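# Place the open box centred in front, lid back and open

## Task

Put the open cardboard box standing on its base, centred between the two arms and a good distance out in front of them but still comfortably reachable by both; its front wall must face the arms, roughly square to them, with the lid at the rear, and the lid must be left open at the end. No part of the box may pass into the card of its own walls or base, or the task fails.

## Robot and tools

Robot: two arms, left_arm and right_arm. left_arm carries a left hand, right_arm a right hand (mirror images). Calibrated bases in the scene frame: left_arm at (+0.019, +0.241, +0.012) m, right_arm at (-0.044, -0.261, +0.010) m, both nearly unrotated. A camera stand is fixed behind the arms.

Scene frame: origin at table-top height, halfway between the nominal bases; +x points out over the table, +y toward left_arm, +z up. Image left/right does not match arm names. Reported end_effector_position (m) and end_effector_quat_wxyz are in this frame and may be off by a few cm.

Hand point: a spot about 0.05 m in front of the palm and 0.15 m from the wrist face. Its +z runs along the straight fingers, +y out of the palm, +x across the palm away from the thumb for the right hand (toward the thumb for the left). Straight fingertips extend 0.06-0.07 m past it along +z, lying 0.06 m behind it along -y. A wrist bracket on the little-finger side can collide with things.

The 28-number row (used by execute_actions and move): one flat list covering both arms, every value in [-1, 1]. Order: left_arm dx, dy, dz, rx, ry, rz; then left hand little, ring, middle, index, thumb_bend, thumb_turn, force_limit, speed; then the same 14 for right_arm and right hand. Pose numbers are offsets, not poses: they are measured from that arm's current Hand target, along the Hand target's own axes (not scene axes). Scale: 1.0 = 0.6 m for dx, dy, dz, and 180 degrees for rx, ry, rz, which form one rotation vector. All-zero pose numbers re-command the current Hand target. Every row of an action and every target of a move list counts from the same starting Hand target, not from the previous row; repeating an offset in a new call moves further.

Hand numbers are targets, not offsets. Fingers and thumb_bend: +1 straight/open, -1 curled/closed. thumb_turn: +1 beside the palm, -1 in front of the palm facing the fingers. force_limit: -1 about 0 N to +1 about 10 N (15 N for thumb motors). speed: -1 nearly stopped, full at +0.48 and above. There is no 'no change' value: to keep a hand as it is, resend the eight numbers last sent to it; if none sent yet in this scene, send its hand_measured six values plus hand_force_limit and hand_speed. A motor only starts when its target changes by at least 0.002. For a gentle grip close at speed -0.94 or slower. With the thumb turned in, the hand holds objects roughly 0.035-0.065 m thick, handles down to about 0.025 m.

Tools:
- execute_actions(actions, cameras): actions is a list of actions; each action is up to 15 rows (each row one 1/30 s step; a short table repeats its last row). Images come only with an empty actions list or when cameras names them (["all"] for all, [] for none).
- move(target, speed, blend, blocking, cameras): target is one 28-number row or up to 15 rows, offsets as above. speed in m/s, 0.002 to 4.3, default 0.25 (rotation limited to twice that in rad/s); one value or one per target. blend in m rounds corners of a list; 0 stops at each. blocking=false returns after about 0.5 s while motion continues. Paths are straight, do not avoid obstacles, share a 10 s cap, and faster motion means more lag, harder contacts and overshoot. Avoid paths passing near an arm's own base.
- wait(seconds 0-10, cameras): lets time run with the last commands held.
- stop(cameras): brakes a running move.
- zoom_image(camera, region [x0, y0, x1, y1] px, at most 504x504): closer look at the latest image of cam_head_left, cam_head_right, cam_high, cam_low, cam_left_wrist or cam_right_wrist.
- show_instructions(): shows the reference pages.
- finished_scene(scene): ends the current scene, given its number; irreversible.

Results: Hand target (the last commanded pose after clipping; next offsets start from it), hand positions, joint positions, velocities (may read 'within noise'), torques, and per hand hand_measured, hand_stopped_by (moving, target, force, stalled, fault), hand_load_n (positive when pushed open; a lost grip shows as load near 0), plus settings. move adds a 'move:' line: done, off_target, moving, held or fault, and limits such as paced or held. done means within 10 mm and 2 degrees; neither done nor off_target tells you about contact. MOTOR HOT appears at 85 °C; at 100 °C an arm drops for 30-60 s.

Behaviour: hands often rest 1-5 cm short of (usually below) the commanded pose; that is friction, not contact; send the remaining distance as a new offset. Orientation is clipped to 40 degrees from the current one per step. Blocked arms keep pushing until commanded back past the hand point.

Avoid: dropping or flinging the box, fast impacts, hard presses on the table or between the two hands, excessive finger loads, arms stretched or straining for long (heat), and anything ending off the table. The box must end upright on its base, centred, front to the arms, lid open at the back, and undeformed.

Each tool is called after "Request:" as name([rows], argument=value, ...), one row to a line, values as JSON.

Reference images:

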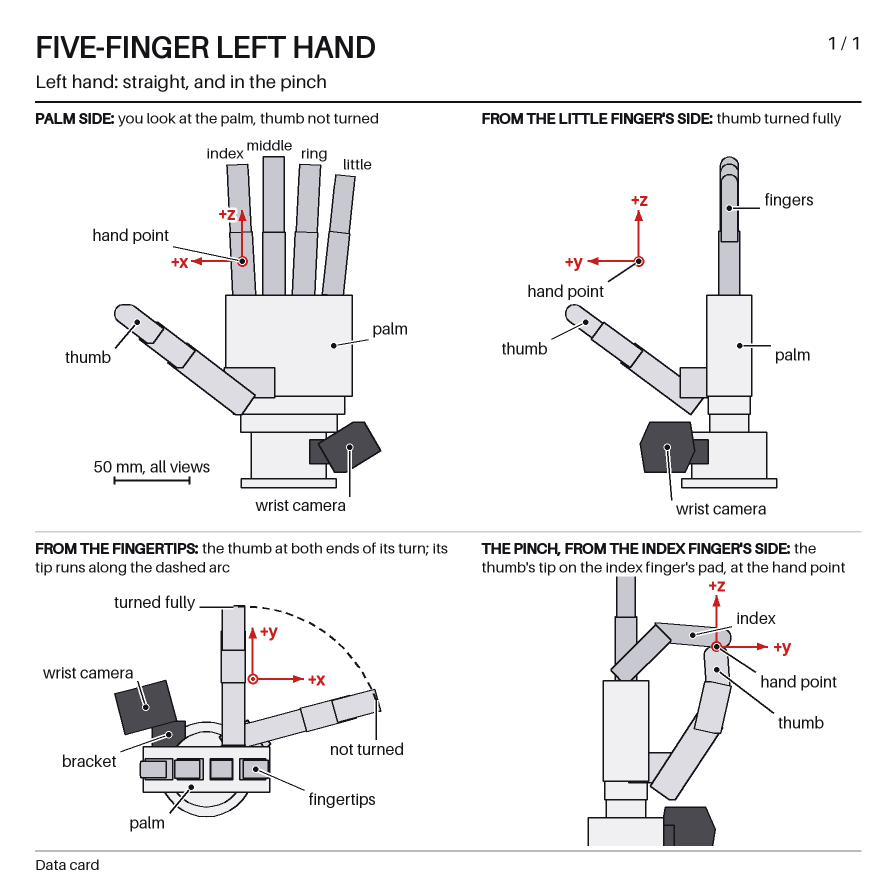

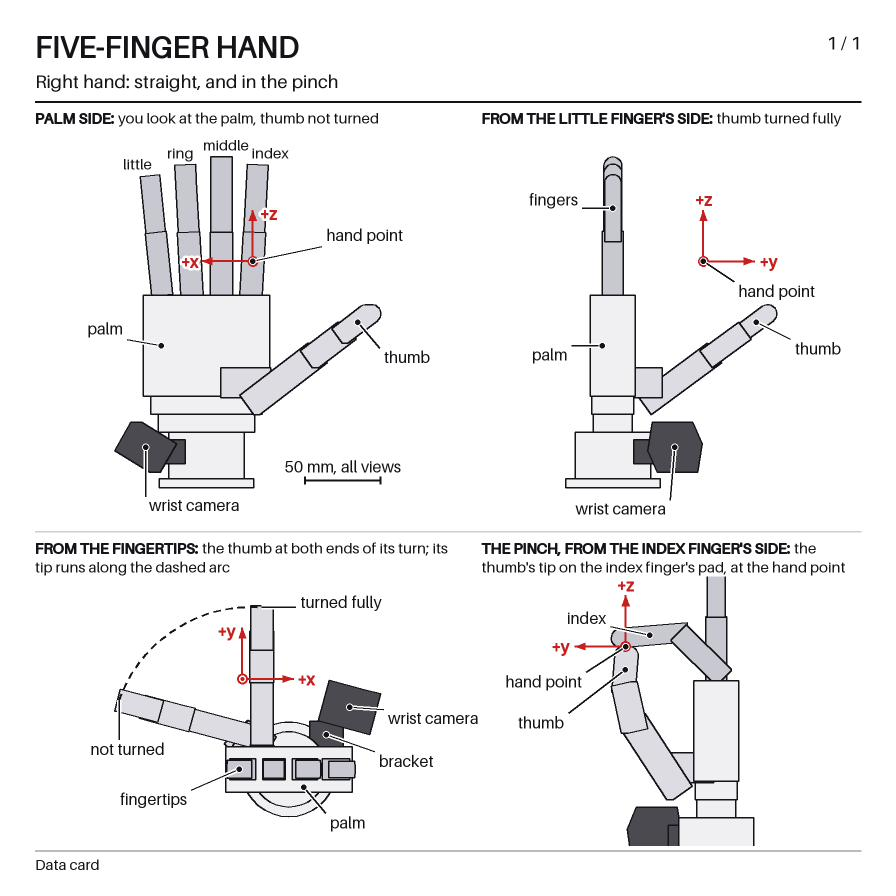

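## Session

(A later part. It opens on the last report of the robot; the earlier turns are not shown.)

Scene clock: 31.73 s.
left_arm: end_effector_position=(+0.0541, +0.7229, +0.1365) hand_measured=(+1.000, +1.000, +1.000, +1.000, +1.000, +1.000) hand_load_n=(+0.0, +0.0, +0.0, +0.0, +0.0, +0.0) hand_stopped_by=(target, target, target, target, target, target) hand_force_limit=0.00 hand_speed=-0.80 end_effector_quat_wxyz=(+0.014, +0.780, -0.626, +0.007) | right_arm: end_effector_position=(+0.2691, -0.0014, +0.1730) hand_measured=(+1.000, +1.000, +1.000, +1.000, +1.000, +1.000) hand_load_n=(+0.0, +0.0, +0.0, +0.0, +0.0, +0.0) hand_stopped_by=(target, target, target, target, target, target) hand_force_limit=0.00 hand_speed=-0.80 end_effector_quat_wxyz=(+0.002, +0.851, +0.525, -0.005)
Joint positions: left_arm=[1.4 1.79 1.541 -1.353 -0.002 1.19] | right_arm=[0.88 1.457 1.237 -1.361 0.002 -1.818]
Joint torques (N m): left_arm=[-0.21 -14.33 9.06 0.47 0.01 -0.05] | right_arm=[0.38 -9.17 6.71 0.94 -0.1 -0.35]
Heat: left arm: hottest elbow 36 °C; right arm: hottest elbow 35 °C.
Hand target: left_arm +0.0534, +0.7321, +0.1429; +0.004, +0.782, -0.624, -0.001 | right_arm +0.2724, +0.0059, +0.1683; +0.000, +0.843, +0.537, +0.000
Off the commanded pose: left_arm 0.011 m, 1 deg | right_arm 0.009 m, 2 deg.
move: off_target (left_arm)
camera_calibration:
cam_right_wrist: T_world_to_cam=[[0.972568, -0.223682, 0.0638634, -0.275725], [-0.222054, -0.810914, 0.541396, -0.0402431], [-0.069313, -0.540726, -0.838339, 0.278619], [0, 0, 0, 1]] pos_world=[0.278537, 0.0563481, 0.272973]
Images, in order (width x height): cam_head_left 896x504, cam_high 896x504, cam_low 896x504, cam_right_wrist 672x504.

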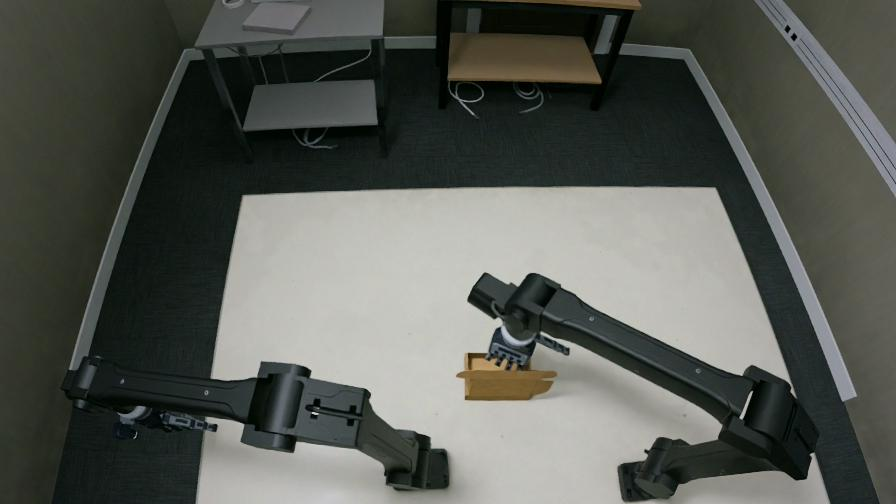

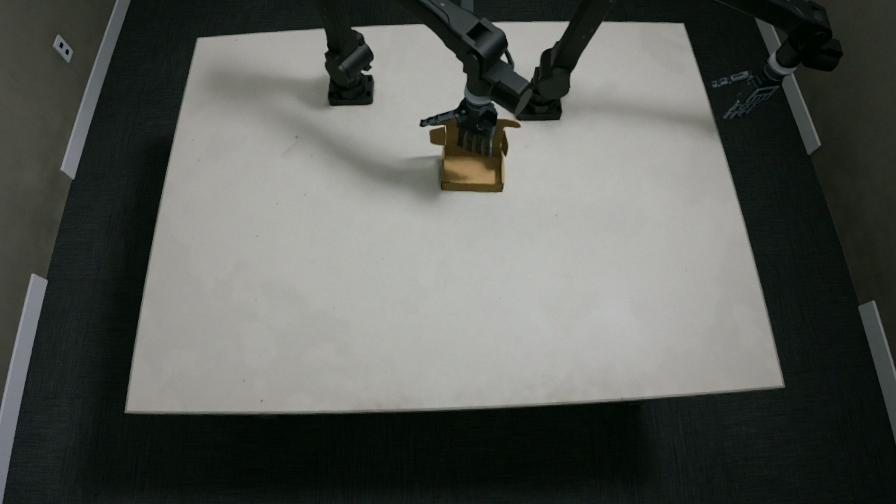

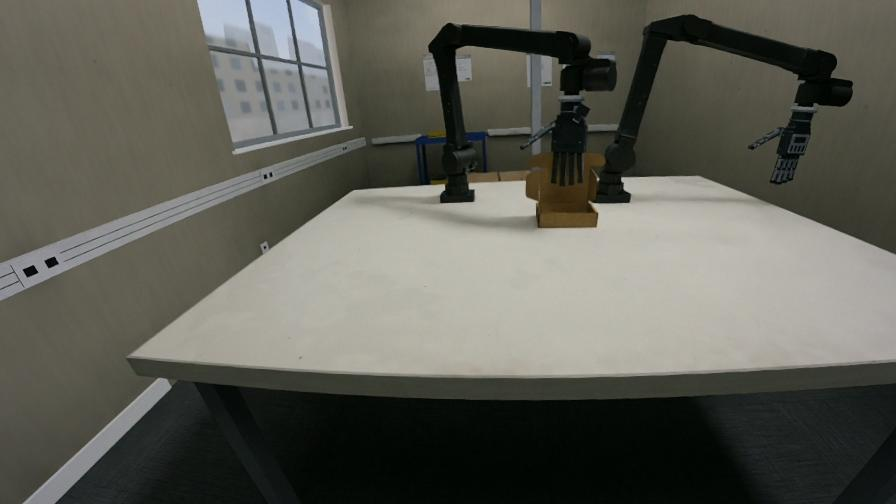

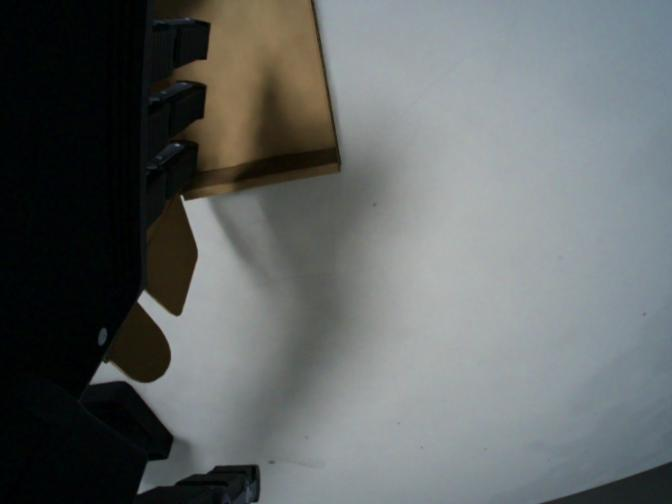

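Request:
move(target=[0,0,0,0,0,0,1,1,1,1,1,1,0,-0.8,0,0,0.143,0,0,0,1,1,1,1,1,1,0,-0.8], cameras=["cam_high","cam_low","cam_right_wrist"], speed=0.2)

Request:
zoom_image(camera="cam_high", region=[400, 80, 560, 220])

Request:
zoom_image(camera="cam_low", region=[500, 130, 640, 250])

Scene clock: 33.83 s.
left_arm: end_effector_position=(+0.0541, +0.7229, +0.1365) hand_measured=(+1.000, +1.000, +1.000, +1.000, +1.000, +1.000) hand_load_n=(+0.0, +0.0, +0.0, +0.0, +0.0, +0.0) hand_stopped_by=(target, target, target, target, target, target) hand_force_limit=0.00 hand_speed=-0.80 end_effector_quat_wxyz=(+0.014, +0.780, -0.626, +0.007) | right_arm: end_effector_position=(+0.2684, -0.0022, +0.0845) hand_measured=(+1.000, +1.000, +1.000, +1.000, +1.000, +1.000) hand_load_n=(+0.0, +0.0, +0.0, +0.0, +0.0, +0.0) hand_stopped_by=(target, target, target, target, target, target) hand_force_limit=0.00 hand_speed=-0.80 end_effector_quat_wxyz=(+0.004, +0.851, +0.525, -0.009)
Joint positions: left_arm=[1.4 1.79 1.541 -1.353 -0.002 1.19] | right_arm=[0.88 1.539 1.081 -1.131 0.002 -1.818]
Joint torques (N m): left_arm=[-0.21 -14.33 9.05 0.47 0.01 -0.05] | right_arm=[0.44 -9.82 6.41 0.9 -0.09 -0.35]
Heat: left arm: hottest elbow 36 °C; right arm: hottest elbow 35 °C.
Hand target: left_arm +0.0534, +0.7321, +0.1429; +0.004, +0.782, -0.624, -0.001 | right_arm +0.2723, +0.0058, +0.0825; +0.000, +0.843, +0.537, +0.000
Off the commanded pose: left_arm 0.011 m, 1 deg | right_arm 0.009 m, 2 deg.
move: off_target (left_arm)
camera_calibration:
cam_right_wrist: T_world_to_cam=[[0.972877, -0.223335, 0.0602696, -0.269366], [-0.219326, -0.80774, 0.547222, 0.00559707], [-0.0735315, -0.545598, -0.834815, 0.204712], [0, 0, 0, 1]] pos_world=[0.27834, 0.0560526, 0.184068]
Images, in order (width x height): cam_high 896x504, cam_low 896x504, cam_right_wrist 672x504.

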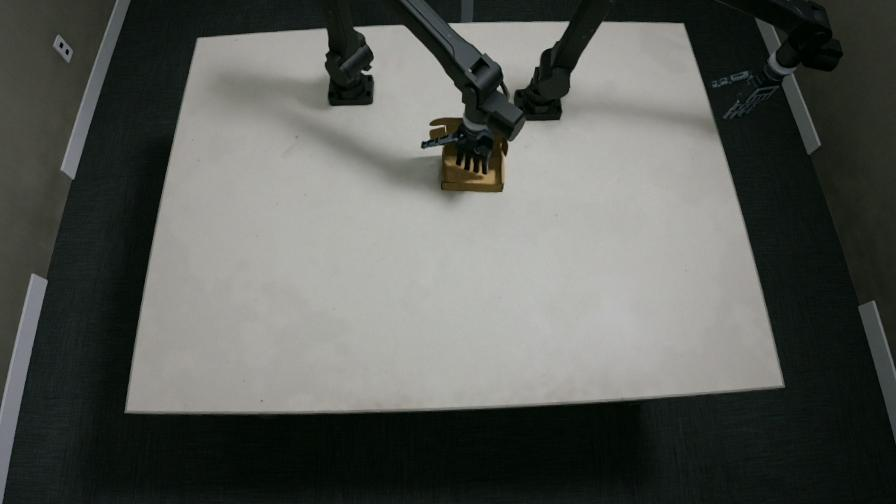

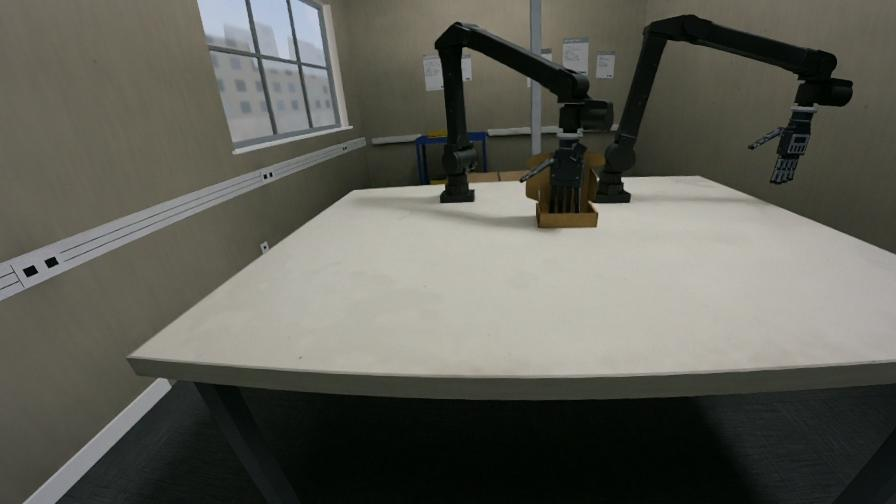

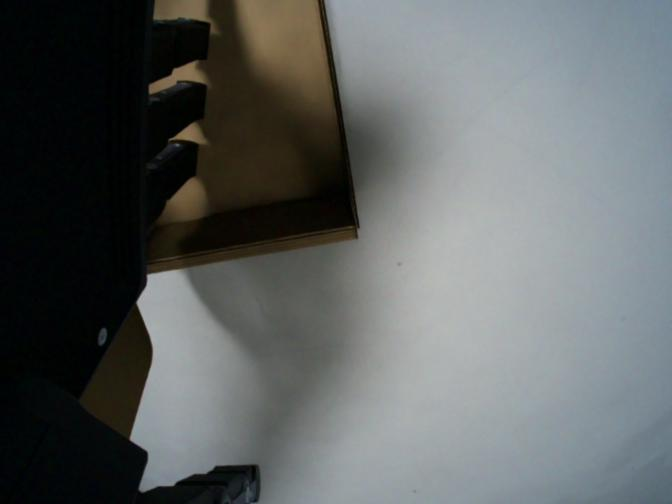

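Scaled by 3.150 from the camera's 896x504 image, which has a finer 1280x720 frame.

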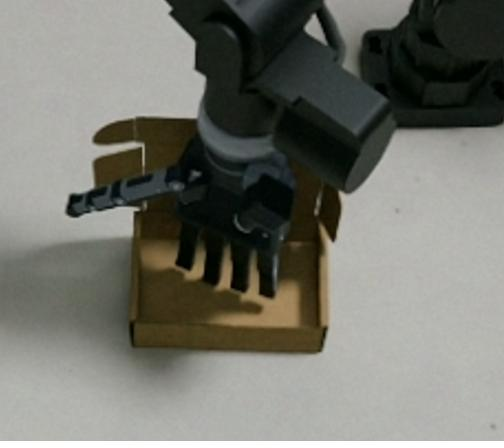

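Scaled by 3.600 from the camera's 896x504 image, which has a finer 1280x720 frame.

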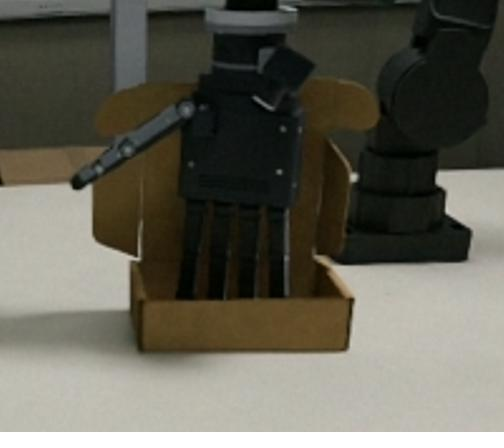

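Request:
move([
  [0,0,0,0,0,0,1,1,1,1,1,1,0,-0.8,0.02,0.02,0,0,0,0,1,1,1,1,1,1,0,-0.8],
  [0,0,0,0,0,0,1,1,1,1,1,1,0,-0.8,0.013,0.0937,0,0,0,0,1,1,1,1,1,1,0,-0.8],
], cameras=["cam_high","cam_low","cam_right_wrist","cam_head_left"], speed=0.12, blend=0.005)

Request:
zoom_image(camera="cam_high", region=[400, 100, 560, 240])

Request:
zoom_image(camera="cam_low", region=[500, 130, 640, 250])

Scene clock: 38.10 s.
left_arm: end_effector_position=(+0.0541, +0.7229, +0.1365) hand_measured=(+1.000, +1.000, +1.000, +1.000, +1.000, +1.000) hand_load_n=(+0.0, +0.0, +0.0, +0.0, +0.0, +0.0) hand_stopped_by=(target, target, target, target, target, target) hand_force_limit=0.00 hand_speed=-0.80 end_effector_quat_wxyz=(+0.014, +0.780, -0.626, +0.007) | right_arm: end_effector_position=(+0.3076, -0.0267, +0.0749) hand_measured=(+1.000, +1.000, +1.000, +1.000, +1.000, +1.000) hand_load_n=(+0.0, +0.0, +0.0, +0.0, +0.0, +0.0) hand_stopped_by=(target, target, target, target, target, target) hand_force_limit=0.00 hand_speed=-0.80 end_effector_quat_wxyz=(+0.001, +0.850, +0.527, -0.018)
Joint positions: left_arm=[1.4 1.79 1.541 -1.353 -0.002 1.19] | right_arm=[0.77 1.585 1.108 -1.131 -0.005 -1.933]
Joint torques (N m): left_arm=[-0.21 -14.27 9.05 0.47 0.01 -0.06] | right_arm=[0.03 -9.23 9.85 0.42 0.12 -0.35]
Heat: left arm: hottest elbow 36 °C; right arm: hottest elbow 35 °C.
Hand target: left_arm +0.0534, +0.7321, +0.1429; +0.004, +0.782, -0.624, -0.001 | right_arm +0.3266, -0.0109, +0.0825; +0.000, +0.843, +0.537, +0.000
Off the commanded pose: left_arm 0.011 m, 1 deg | right_arm 0.026 m, 3 deg.
move: off_target (left_arm, right_arm)
camera_calibration:
cam_right_wrist: T_world_to_cam=[[0.974858, -0.21867, 0.0428466, -0.311526], [-0.205044, -0.805037, 0.556662, -0.00543515], [-0.087232, -0.551451, -0.829634, 0.189958], [0, 0, 0, 1]] pos_world=[0.31915, 0.0322557, 0.173969]
Images, in order (width x height): cam_head_left 896x504, cam_high 896x504, cam_low 896x504, cam_right_wrist 672x504.

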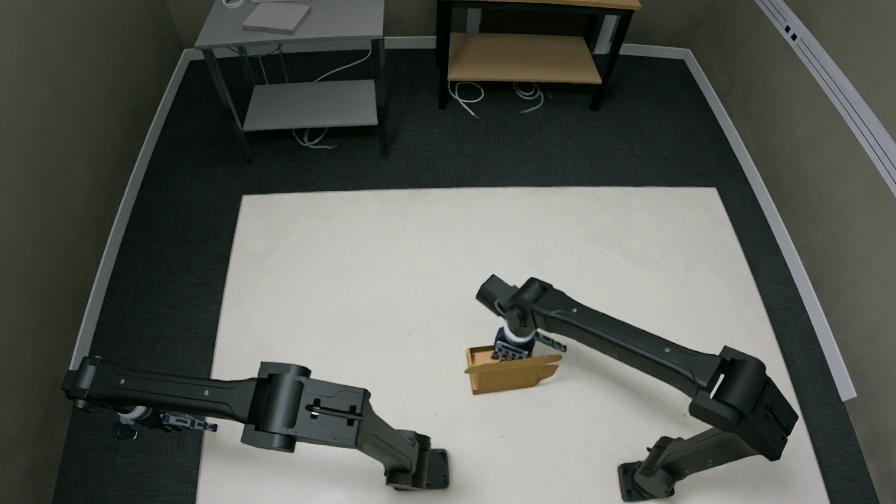

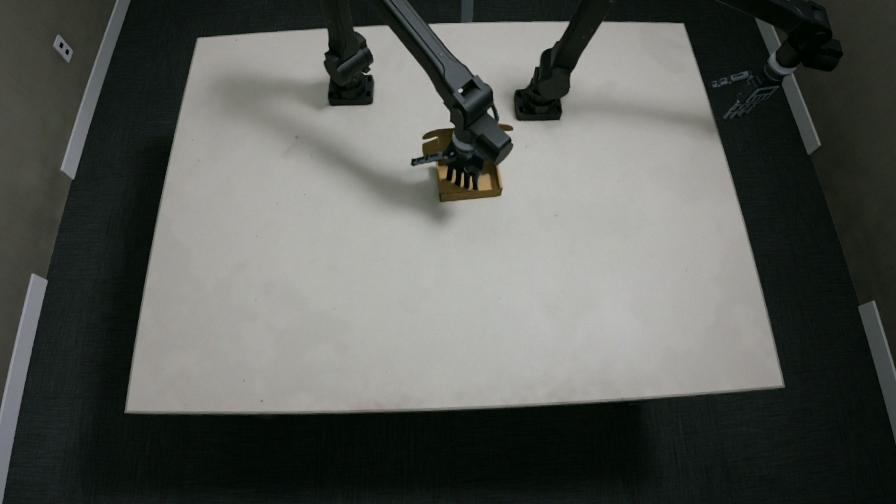

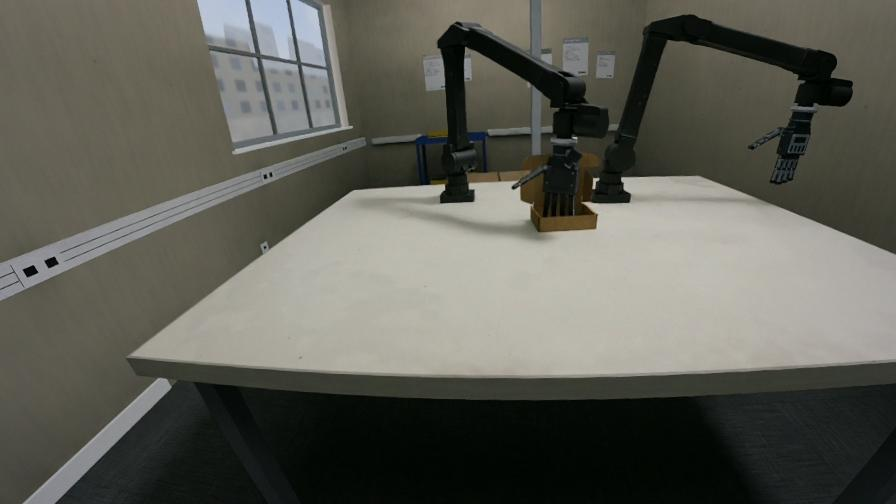

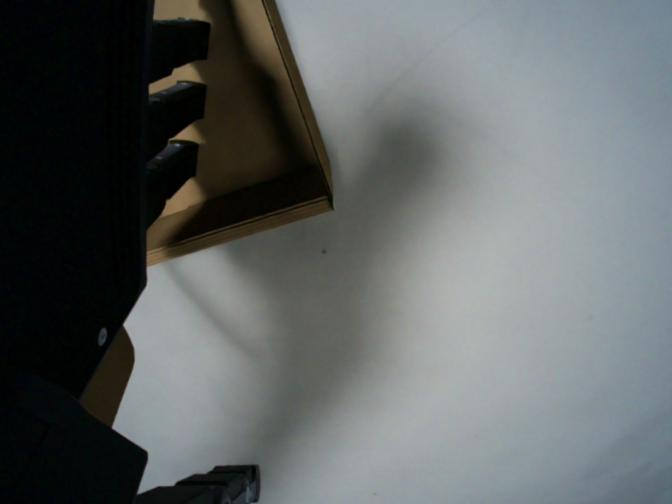

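Scaled by 3.150 from the camera's 896x504 image, which has a finer 1280x720 frame.

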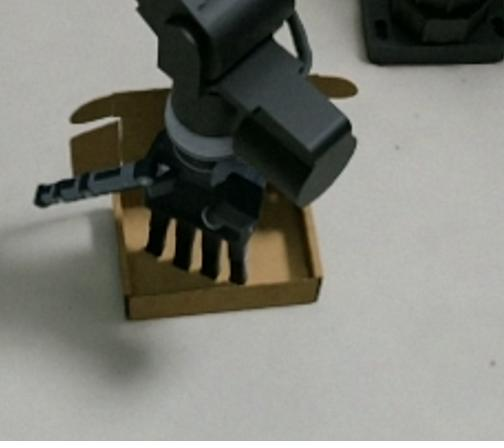

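Scaled by 3.600 from the camera's 896x504 image, which has a finer 1280x720 frame.

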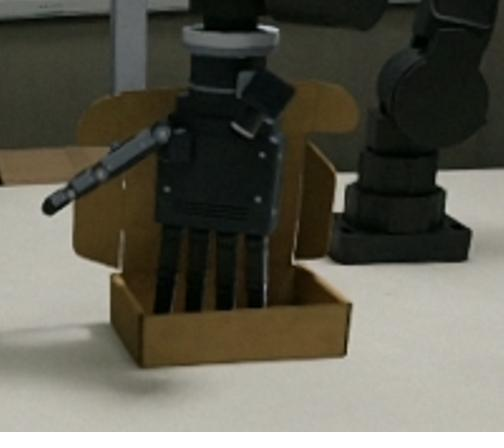

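Request:
move([
  [0,0,0,0,0,0,1,1,1,1,1,1,0,-0.8,0,-0.03,-0.025,0,0,0,1,1,1,1,1,1,0,-0.8],
  [0,0,0,0,0,0,1,1,1,1,1,1,0,-0.8,0.0263,-0.0575,-0.0158,0,0,0,1,1,1,1,1,1,0,-0.8],
], cameras=["cam_high","cam_low"], speed=0.12)

Request:
zoom_image(camera="cam_high", region=[400, 100, 560, 240])

Request:
zoom_image(camera="cam_low", region=[500, 130, 640, 250])

Scene clock: 43.20 s.
left_arm: end_effector_position=(+0.0541, +0.7229, +0.1365) hand_measured=(+1.000, +1.000, +1.000, +1.000, +1.000, +1.000) hand_load_n=(+0.0, +0.0, +0.0, +0.0, +0.0, +0.0) hand_stopped_by=(target, target, target, target, target, target) hand_force_limit=0.00 hand_speed=-0.80 end_effector_quat_wxyz=(+0.014, +0.780, -0.626, +0.007) | right_arm: end_effector_position=(+0.2896, +0.0020, +0.0804) hand_measured=(+1.000, +1.000, +1.000, +1.000, +1.000, +1.000) hand_load_n=(+0.0, +0.0, +0.0, +0.0, +0.0, +0.0) hand_stopped_by=(target, target, target, target, target, target) hand_force_limit=0.00 hand_speed=-0.80 end_effector_quat_wxyz=(+0.002, +0.838, +0.545, -0.018)
Joint positions: left_arm=[1.4 1.79 1.541 -1.353 -0.002 1.19] | right_arm=[0.848 1.589 1.13 -1.148 -0.005 -1.899]
Joint torques (N m): left_arm=[-0.15 -14.27 9.03 0.47 0.01 -0.05] | right_arm=[0.85 -9.99 10.13 0.12 0.1 0.09]
Motor temperatures (°C): left_arm=[30 31 37 31 30 30] | right_arm=[29 30 36 31 31 31]
Heat: left arm: hottest elbow 37 °C; right arm: hottest elbow 36 °C.
Hand target: left_arm +0.0534, +0.7321, +0.1429; +0.004, +0.782, -0.624, -0.001 | right_arm +0.3020, +0.0180, +0.0920; +0.000, +0.843, +0.537, +0.000
Off the commanded pose: left_arm 0.011 m, 1 deg | right_arm 0.023 m, 2 deg.
move: off_target (left_arm, right_arm)
Images, in order (width x height): cam_high 896x504, cam_low 896x504.

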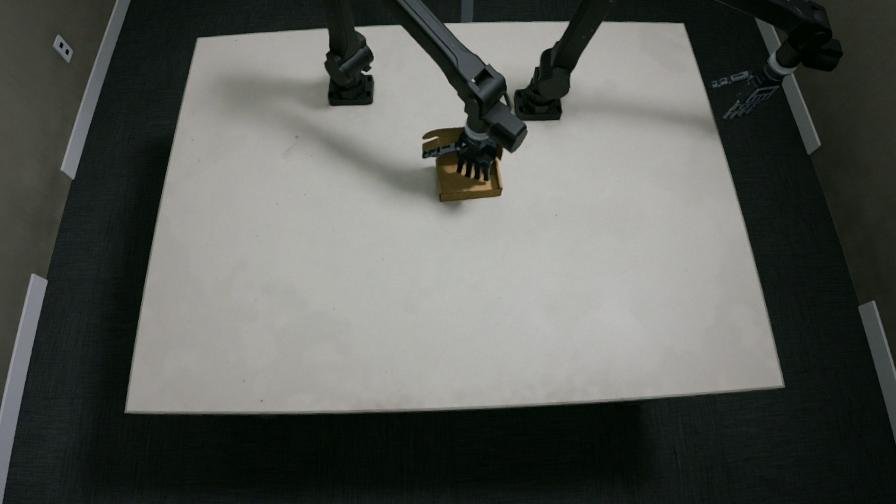

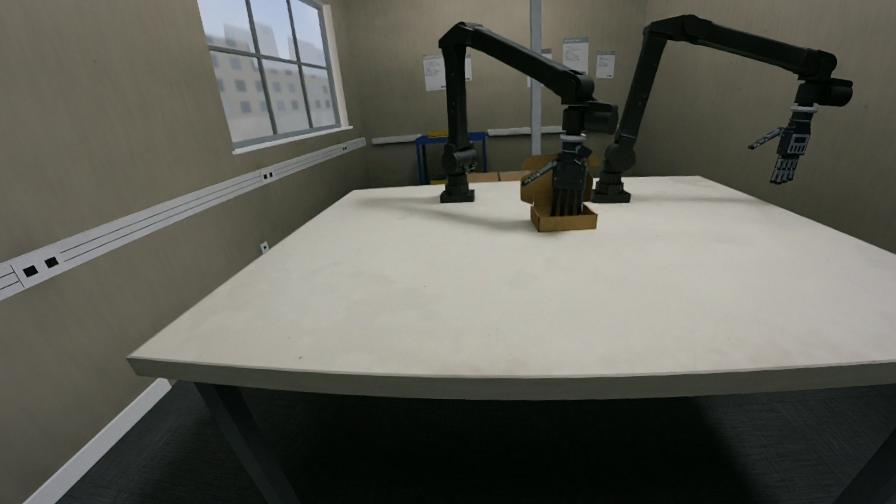

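Scaled by 3.150 from the camera's 896x504 image, which has a finer 1280x720 frame.

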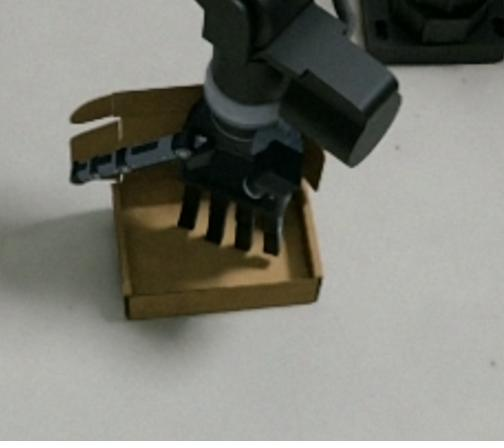

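Scaled by 3.600 from the camera's 896x504 image, which has a finer 1280x720 frame.

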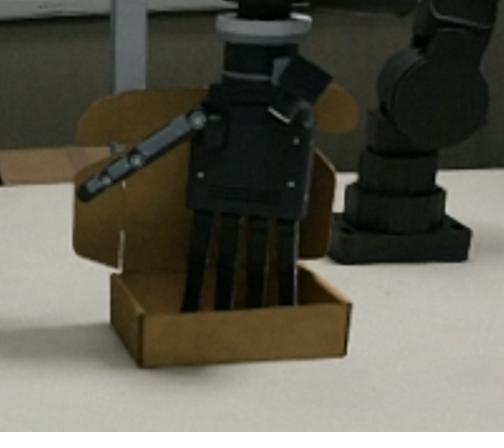

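Request:
move([
  [0,0,0,0,0,0,1,1,1,1,1,1,0,-0.8,0.0253,0.003,-0.005,0,0,0,1,1,1,1,1,1,0,-0.8],
  [0,0,0,0,0,0,1,1,1,1,1,1,0,-0.8,0.0057,0.1095,-0.005,0,0,0,1,1,1,1,1,1,0,-0.8],
], cameras=["cam_high","cam_low"], speed=0.12)

Request:
zoom_image(camera="cam_high", region=[400, 100, 560, 240])

Request:
zoom_image(camera="cam_low", region=[500, 130, 640, 250])

Scene clock: 46.53 s.
left_arm: end_effector_position=(+0.0541, +0.7229, +0.1365) hand_measured=(+1.000, +1.000, +1.000, +1.000, +1.000, +1.000) hand_load_n=(+0.0, +0.0, +0.0, +0.0, +0.0, +0.0) hand_stopped_by=(target, target, target, target, target, target) hand_force_limit=0.00 hand_speed=-0.80 end_effector_quat_wxyz=(+0.014, +0.780, -0.626, +0.007) | right_arm: end_effector_position=(+0.3468, -0.0201, +0.0827) hand_measured=(+1.000, +1.000, +1.000, +1.000, +1.000, +1.000) hand_load_n=(+0.0, +0.0, +0.0, +0.0, +0.0, +0.0) hand_stopped_by=(target, target, target, target, target, target) hand_force_limit=0.00 hand_speed=-0.80 end_effector_quat_wxyz=(+0.000, +0.850, +0.526, -0.014)
Joint positions: left_arm=[1.4 1.79 1.541 -1.353 -0.002 1.19] | right_arm=[0.722 1.651 1.214 -1.162 -0.005 -1.979]
Joint torques (N m): left_arm=[-0.21 -14.27 9.05 0.47 0.01 -0.06] | right_arm=[0.09 -10.81 10.35 -0.2 0.12 -0.36]
Heat: left arm: hottest elbow 37 °C; right arm: hottest elbow 37 °C.
Hand target: left_arm +0.0534, +0.7321, +0.1429; +0.004, +0.782, -0.624, -0.001 | right_arm +0.3630, -0.0067, +0.0949; +0.000, +0.843, +0.537, +0.000
Off the commanded pose: left_arm 0.011 m, 1 deg | right_arm 0.024 m, 2 deg.
move: off_target (left_arm, right_arm)
Images, in order (width x height): cam_high 896x504, cam_low 896x504.

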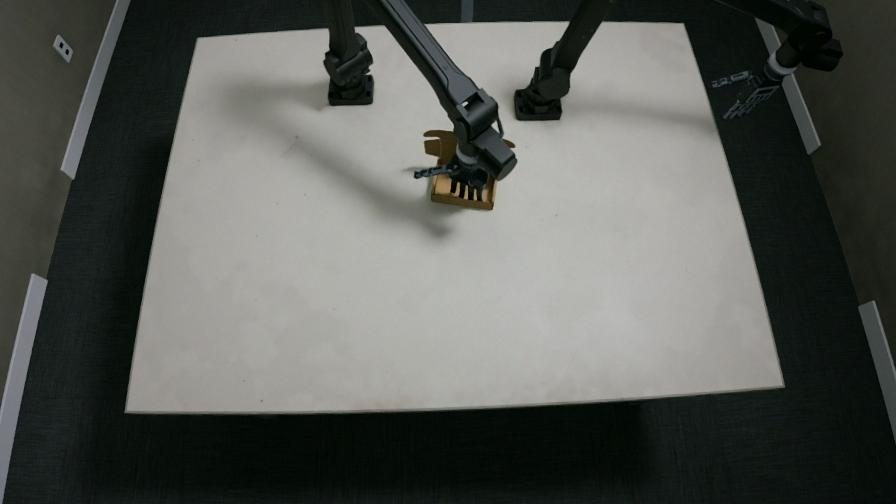

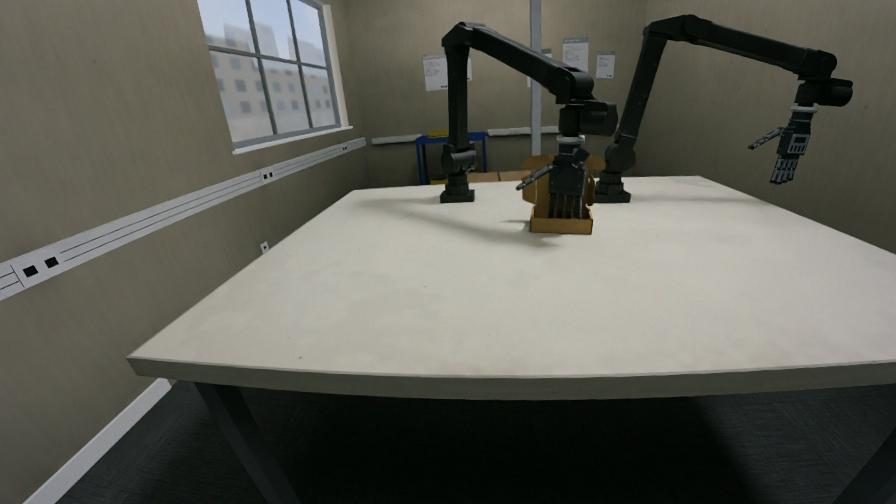

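Scaled by 3.150 from the camera's 896x504 image, which has a finer 1280x720 frame.

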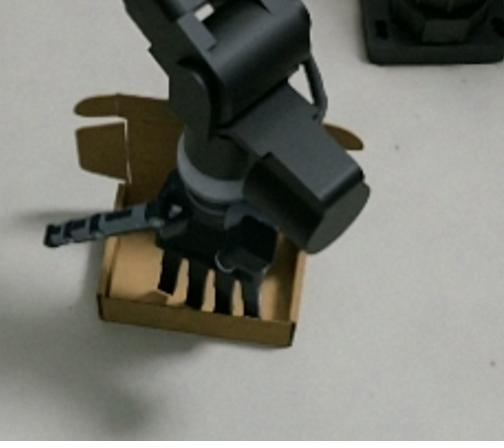

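Scaled by 3.600 from the camera's 896x504 image, which has a finer 1280x720 frame.

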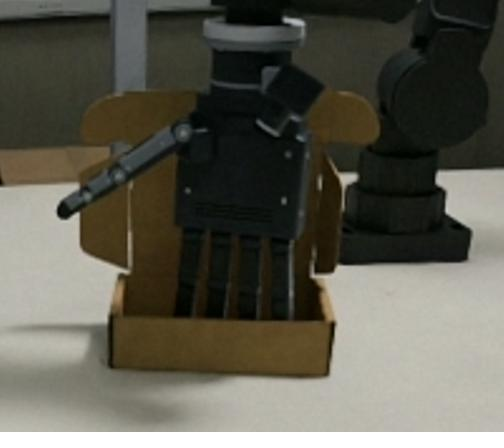

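Request:
move([
  [0,0,0,0,0,0,1,1,1,1,1,1,0,-0.8,-0.0498,0.0637,0,0,0,0.0833,1,1,1,1,1,1,0,-0.8],
  [0,0,0,0,0,0,1,1,1,1,1,1,0,-0.8,-0.1137,0.1063,0,0,0,0.1667,1,1,1,1,1,1,0,-0.8],
], cameras=["cam_high","cam_low"], speed=0.14, blend=0.01)

Request:
zoom_image(camera="cam_high", region=[380, 120, 540, 260])

Request:
zoom_image(camera="cam_low", region=[500, 130, 640, 250])

Scene clock: 51.43 s.
left_arm: end_effector_position=(+0.0541, +0.7229, +0.1365) hand_measured=(+1.000, +1.000, +1.000, +1.000, +1.000, +1.000) hand_load_n=(+0.0, +0.0, +0.0, +0.0, +0.0, +0.0) hand_stopped_by=(target, target, target, target, target, target) hand_force_limit=0.00 hand_speed=-0.80 end_effector_quat_wxyz=(+0.014, +0.780, -0.626, +0.007) | right_arm: end_effector_position=(+0.3761, -0.1023, +0.0833) hand_measured=(+1.000, +1.000, +1.000, +1.000, +1.000, +1.000) hand_load_n=(+0.0, +0.0, -0.5, +0.0, +0.0, +0.0) hand_stopped_by=(target, target, target, target, target, target) hand_force_limit=0.00 hand_speed=-0.80 end_effector_quat_wxyz=(+0.000, +0.949, +0.314, -0.014)
Joint positions: left_arm=[1.4 1.79 1.541 -1.353 -0.002 1.19] | right_arm=[0.526 1.671 1.24 -1.168 -0.005 -1.706]
Joint torques (N m): left_arm=[-0.21 -14.33 9.05 0.47 0.01 -0.05] | right_arm=[-0.38 -11.16 10.37 -0.25 0.11 0.09]
Heat: left arm: hottest elbow 37 °C; right arm: hottest elbow 37 °C.
Hand target: left_arm +0.0534, +0.7321, +0.1429; +0.004, +0.782, -0.624, -0.001 | right_arm +0.3919, -0.0954, +0.0949; +0.000, +0.954, +0.301, -0.001
Off the commanded pose: left_arm 0.011 m, 1 deg | right_arm 0.021 m, 2 deg.
move: off_target (left_arm, right_arm)
Images, in order (width x height): cam_high 896x504, cam_low 896x504.

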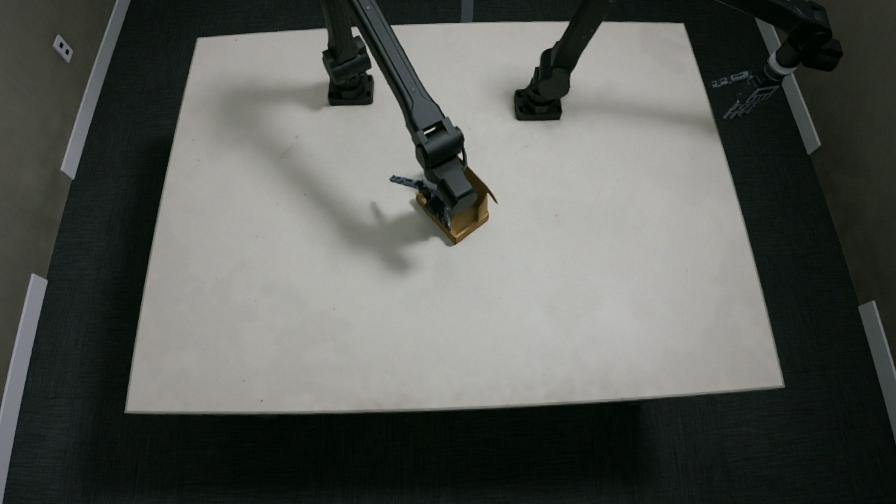

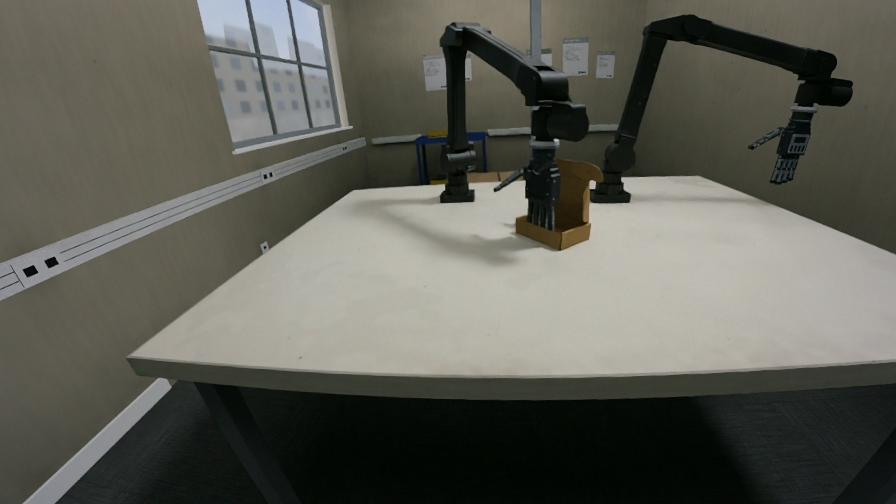

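Scaled by 3.150 from the camera's 896x504 image, which has a finer 1280x720 frame.

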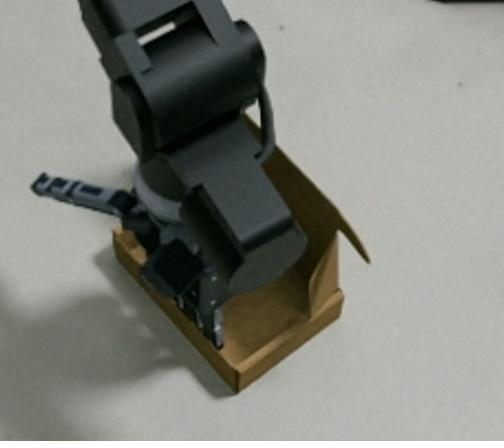

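Scaled by 3.600 from the camera's 896x504 image, which has a finer 1280x720 frame.

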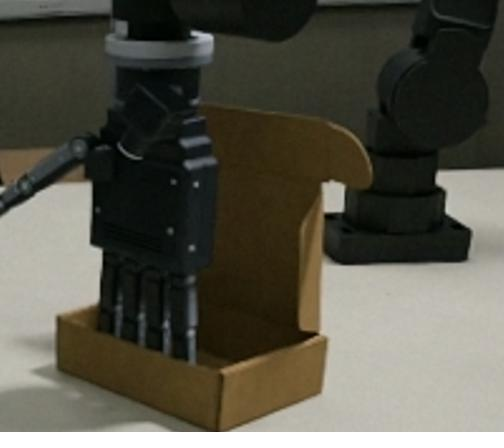

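Request:
move([
  [0,0,0,0,0,0,1,1,1,1,1,1,0,-0.8,-0.0583,0.0342,0,0,0,0.0833,1,1,1,1,1,1,0,-0.8],
  [0,0,0,0,0,0,1,1,1,1,1,1,0,-0.8,-0.1185,0.0478,0.003,0,0,0.1694,1,1,1,1,1,1,0,-0.8],
  [0,0,0,0,0,0,1,1,1,1,1,1,0,-0.8,-0.177,0.0462,0.007,0,0,0.2583,1,1,1,1,1,1,0,-0.8],
], cameras=["cam_high","cam_low","cam_head_left"], speed=0.16, blend=0.01)

Request:
zoom_image(camera="cam_high", region=[360, 120, 520, 260])

Request:
zoom_image(camera="cam_low", region=[480, 130, 620, 250])

Scene clock: 57.60 s.
left_arm: end_effector_position=(+0.0541, +0.7229, +0.1365) hand_measured=(+1.000, +1.000, +1.000, +1.000, +1.000, +1.000) hand_load_n=(+0.0, +0.0, +0.0, +0.0, +0.0, +0.0) hand_stopped_by=(target, target, target, target, target, target) hand_force_limit=0.00 hand_speed=-0.80 end_effector_quat_wxyz=(+0.014, +0.780, -0.626, +0.007) | right_arm: end_effector_position=(+0.3159, -0.1797, +0.0837) hand_measured=(+1.000, +1.000, +1.000, +1.000, +1.000, +1.000) hand_load_n=(+0.0, +0.0, +0.0, +0.0, +0.0, +0.0) hand_stopped_by=(target, target, target, target, target, target) hand_force_limit=0.00 hand_speed=-0.80 end_effector_quat_wxyz=(+0.007, +0.996, -0.086, -0.021)
Joint positions: left_arm=[1.4 1.79 1.541 -1.353 -0.002 1.19] | right_arm=[0.348 1.577 1.118 -1.156 -0.005 -1.074]
Joint torques (N m): left_arm=[-0.21 -14.39 9.03 0.47 0.01 -0.05] | right_arm=[-0.44 -12.45 5.98 0.83 0.09 0.1]
Heat: left arm: hottest elbow 38 °C; right arm: hottest elbow 37 °C.
Hand target: left_arm +0.0534, +0.7321, +0.1429; +0.004, +0.782, -0.624, -0.001 | right_arm +0.3208, -0.1790, +0.0908; +0.000, +0.995, -0.100, -0.001
Off the commanded pose: left_arm 0.011 m, 1 deg | right_arm 0.009 m, 3 deg.
move: off_target (left_arm, right_arm)
Images, in order (width x height): cam_head_left 896x504, cam_high 896x504, cam_low 896x504.

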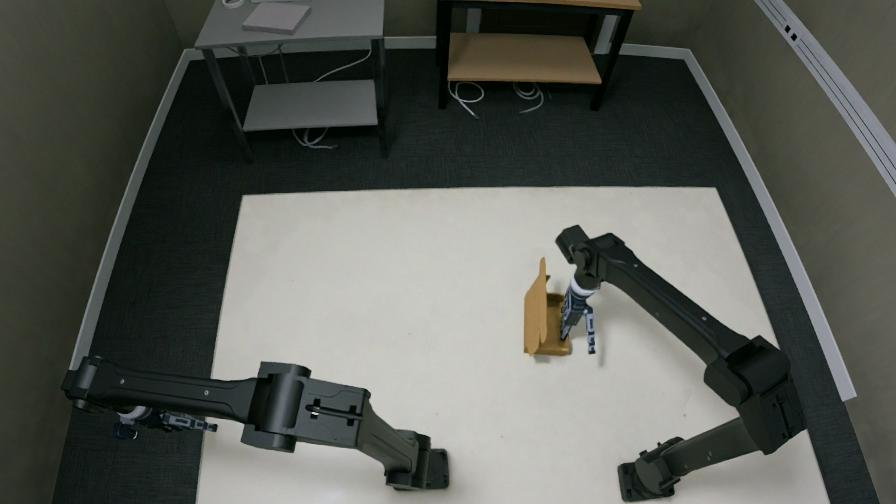

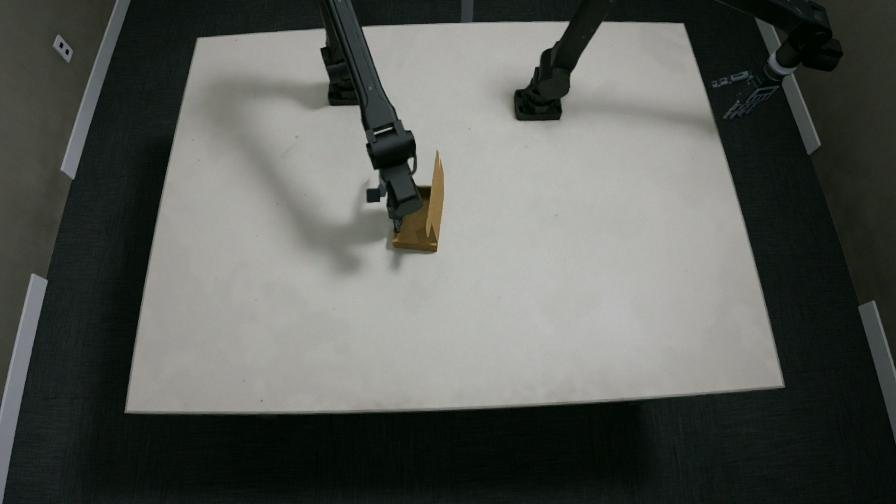

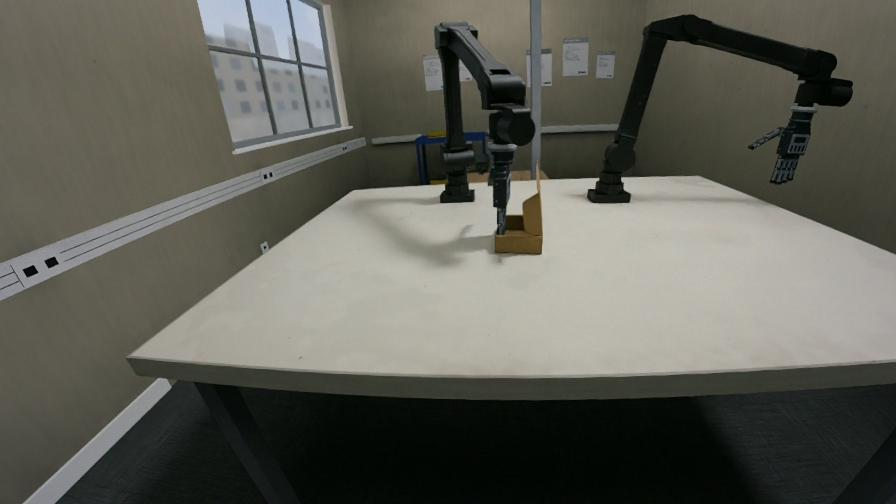

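Scaled by 3.150 from the camera's 896x504 image, which has a finer 1280x720 frame.

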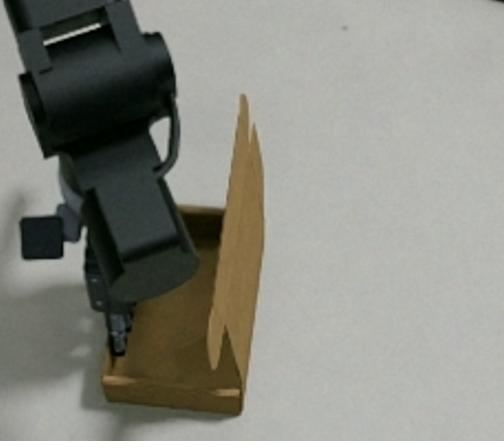

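Scaled by 3.600 from the camera's 896x504 image, which has a finer 1280x720 frame.

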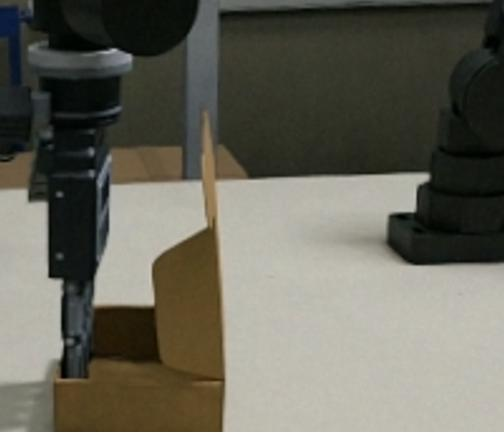

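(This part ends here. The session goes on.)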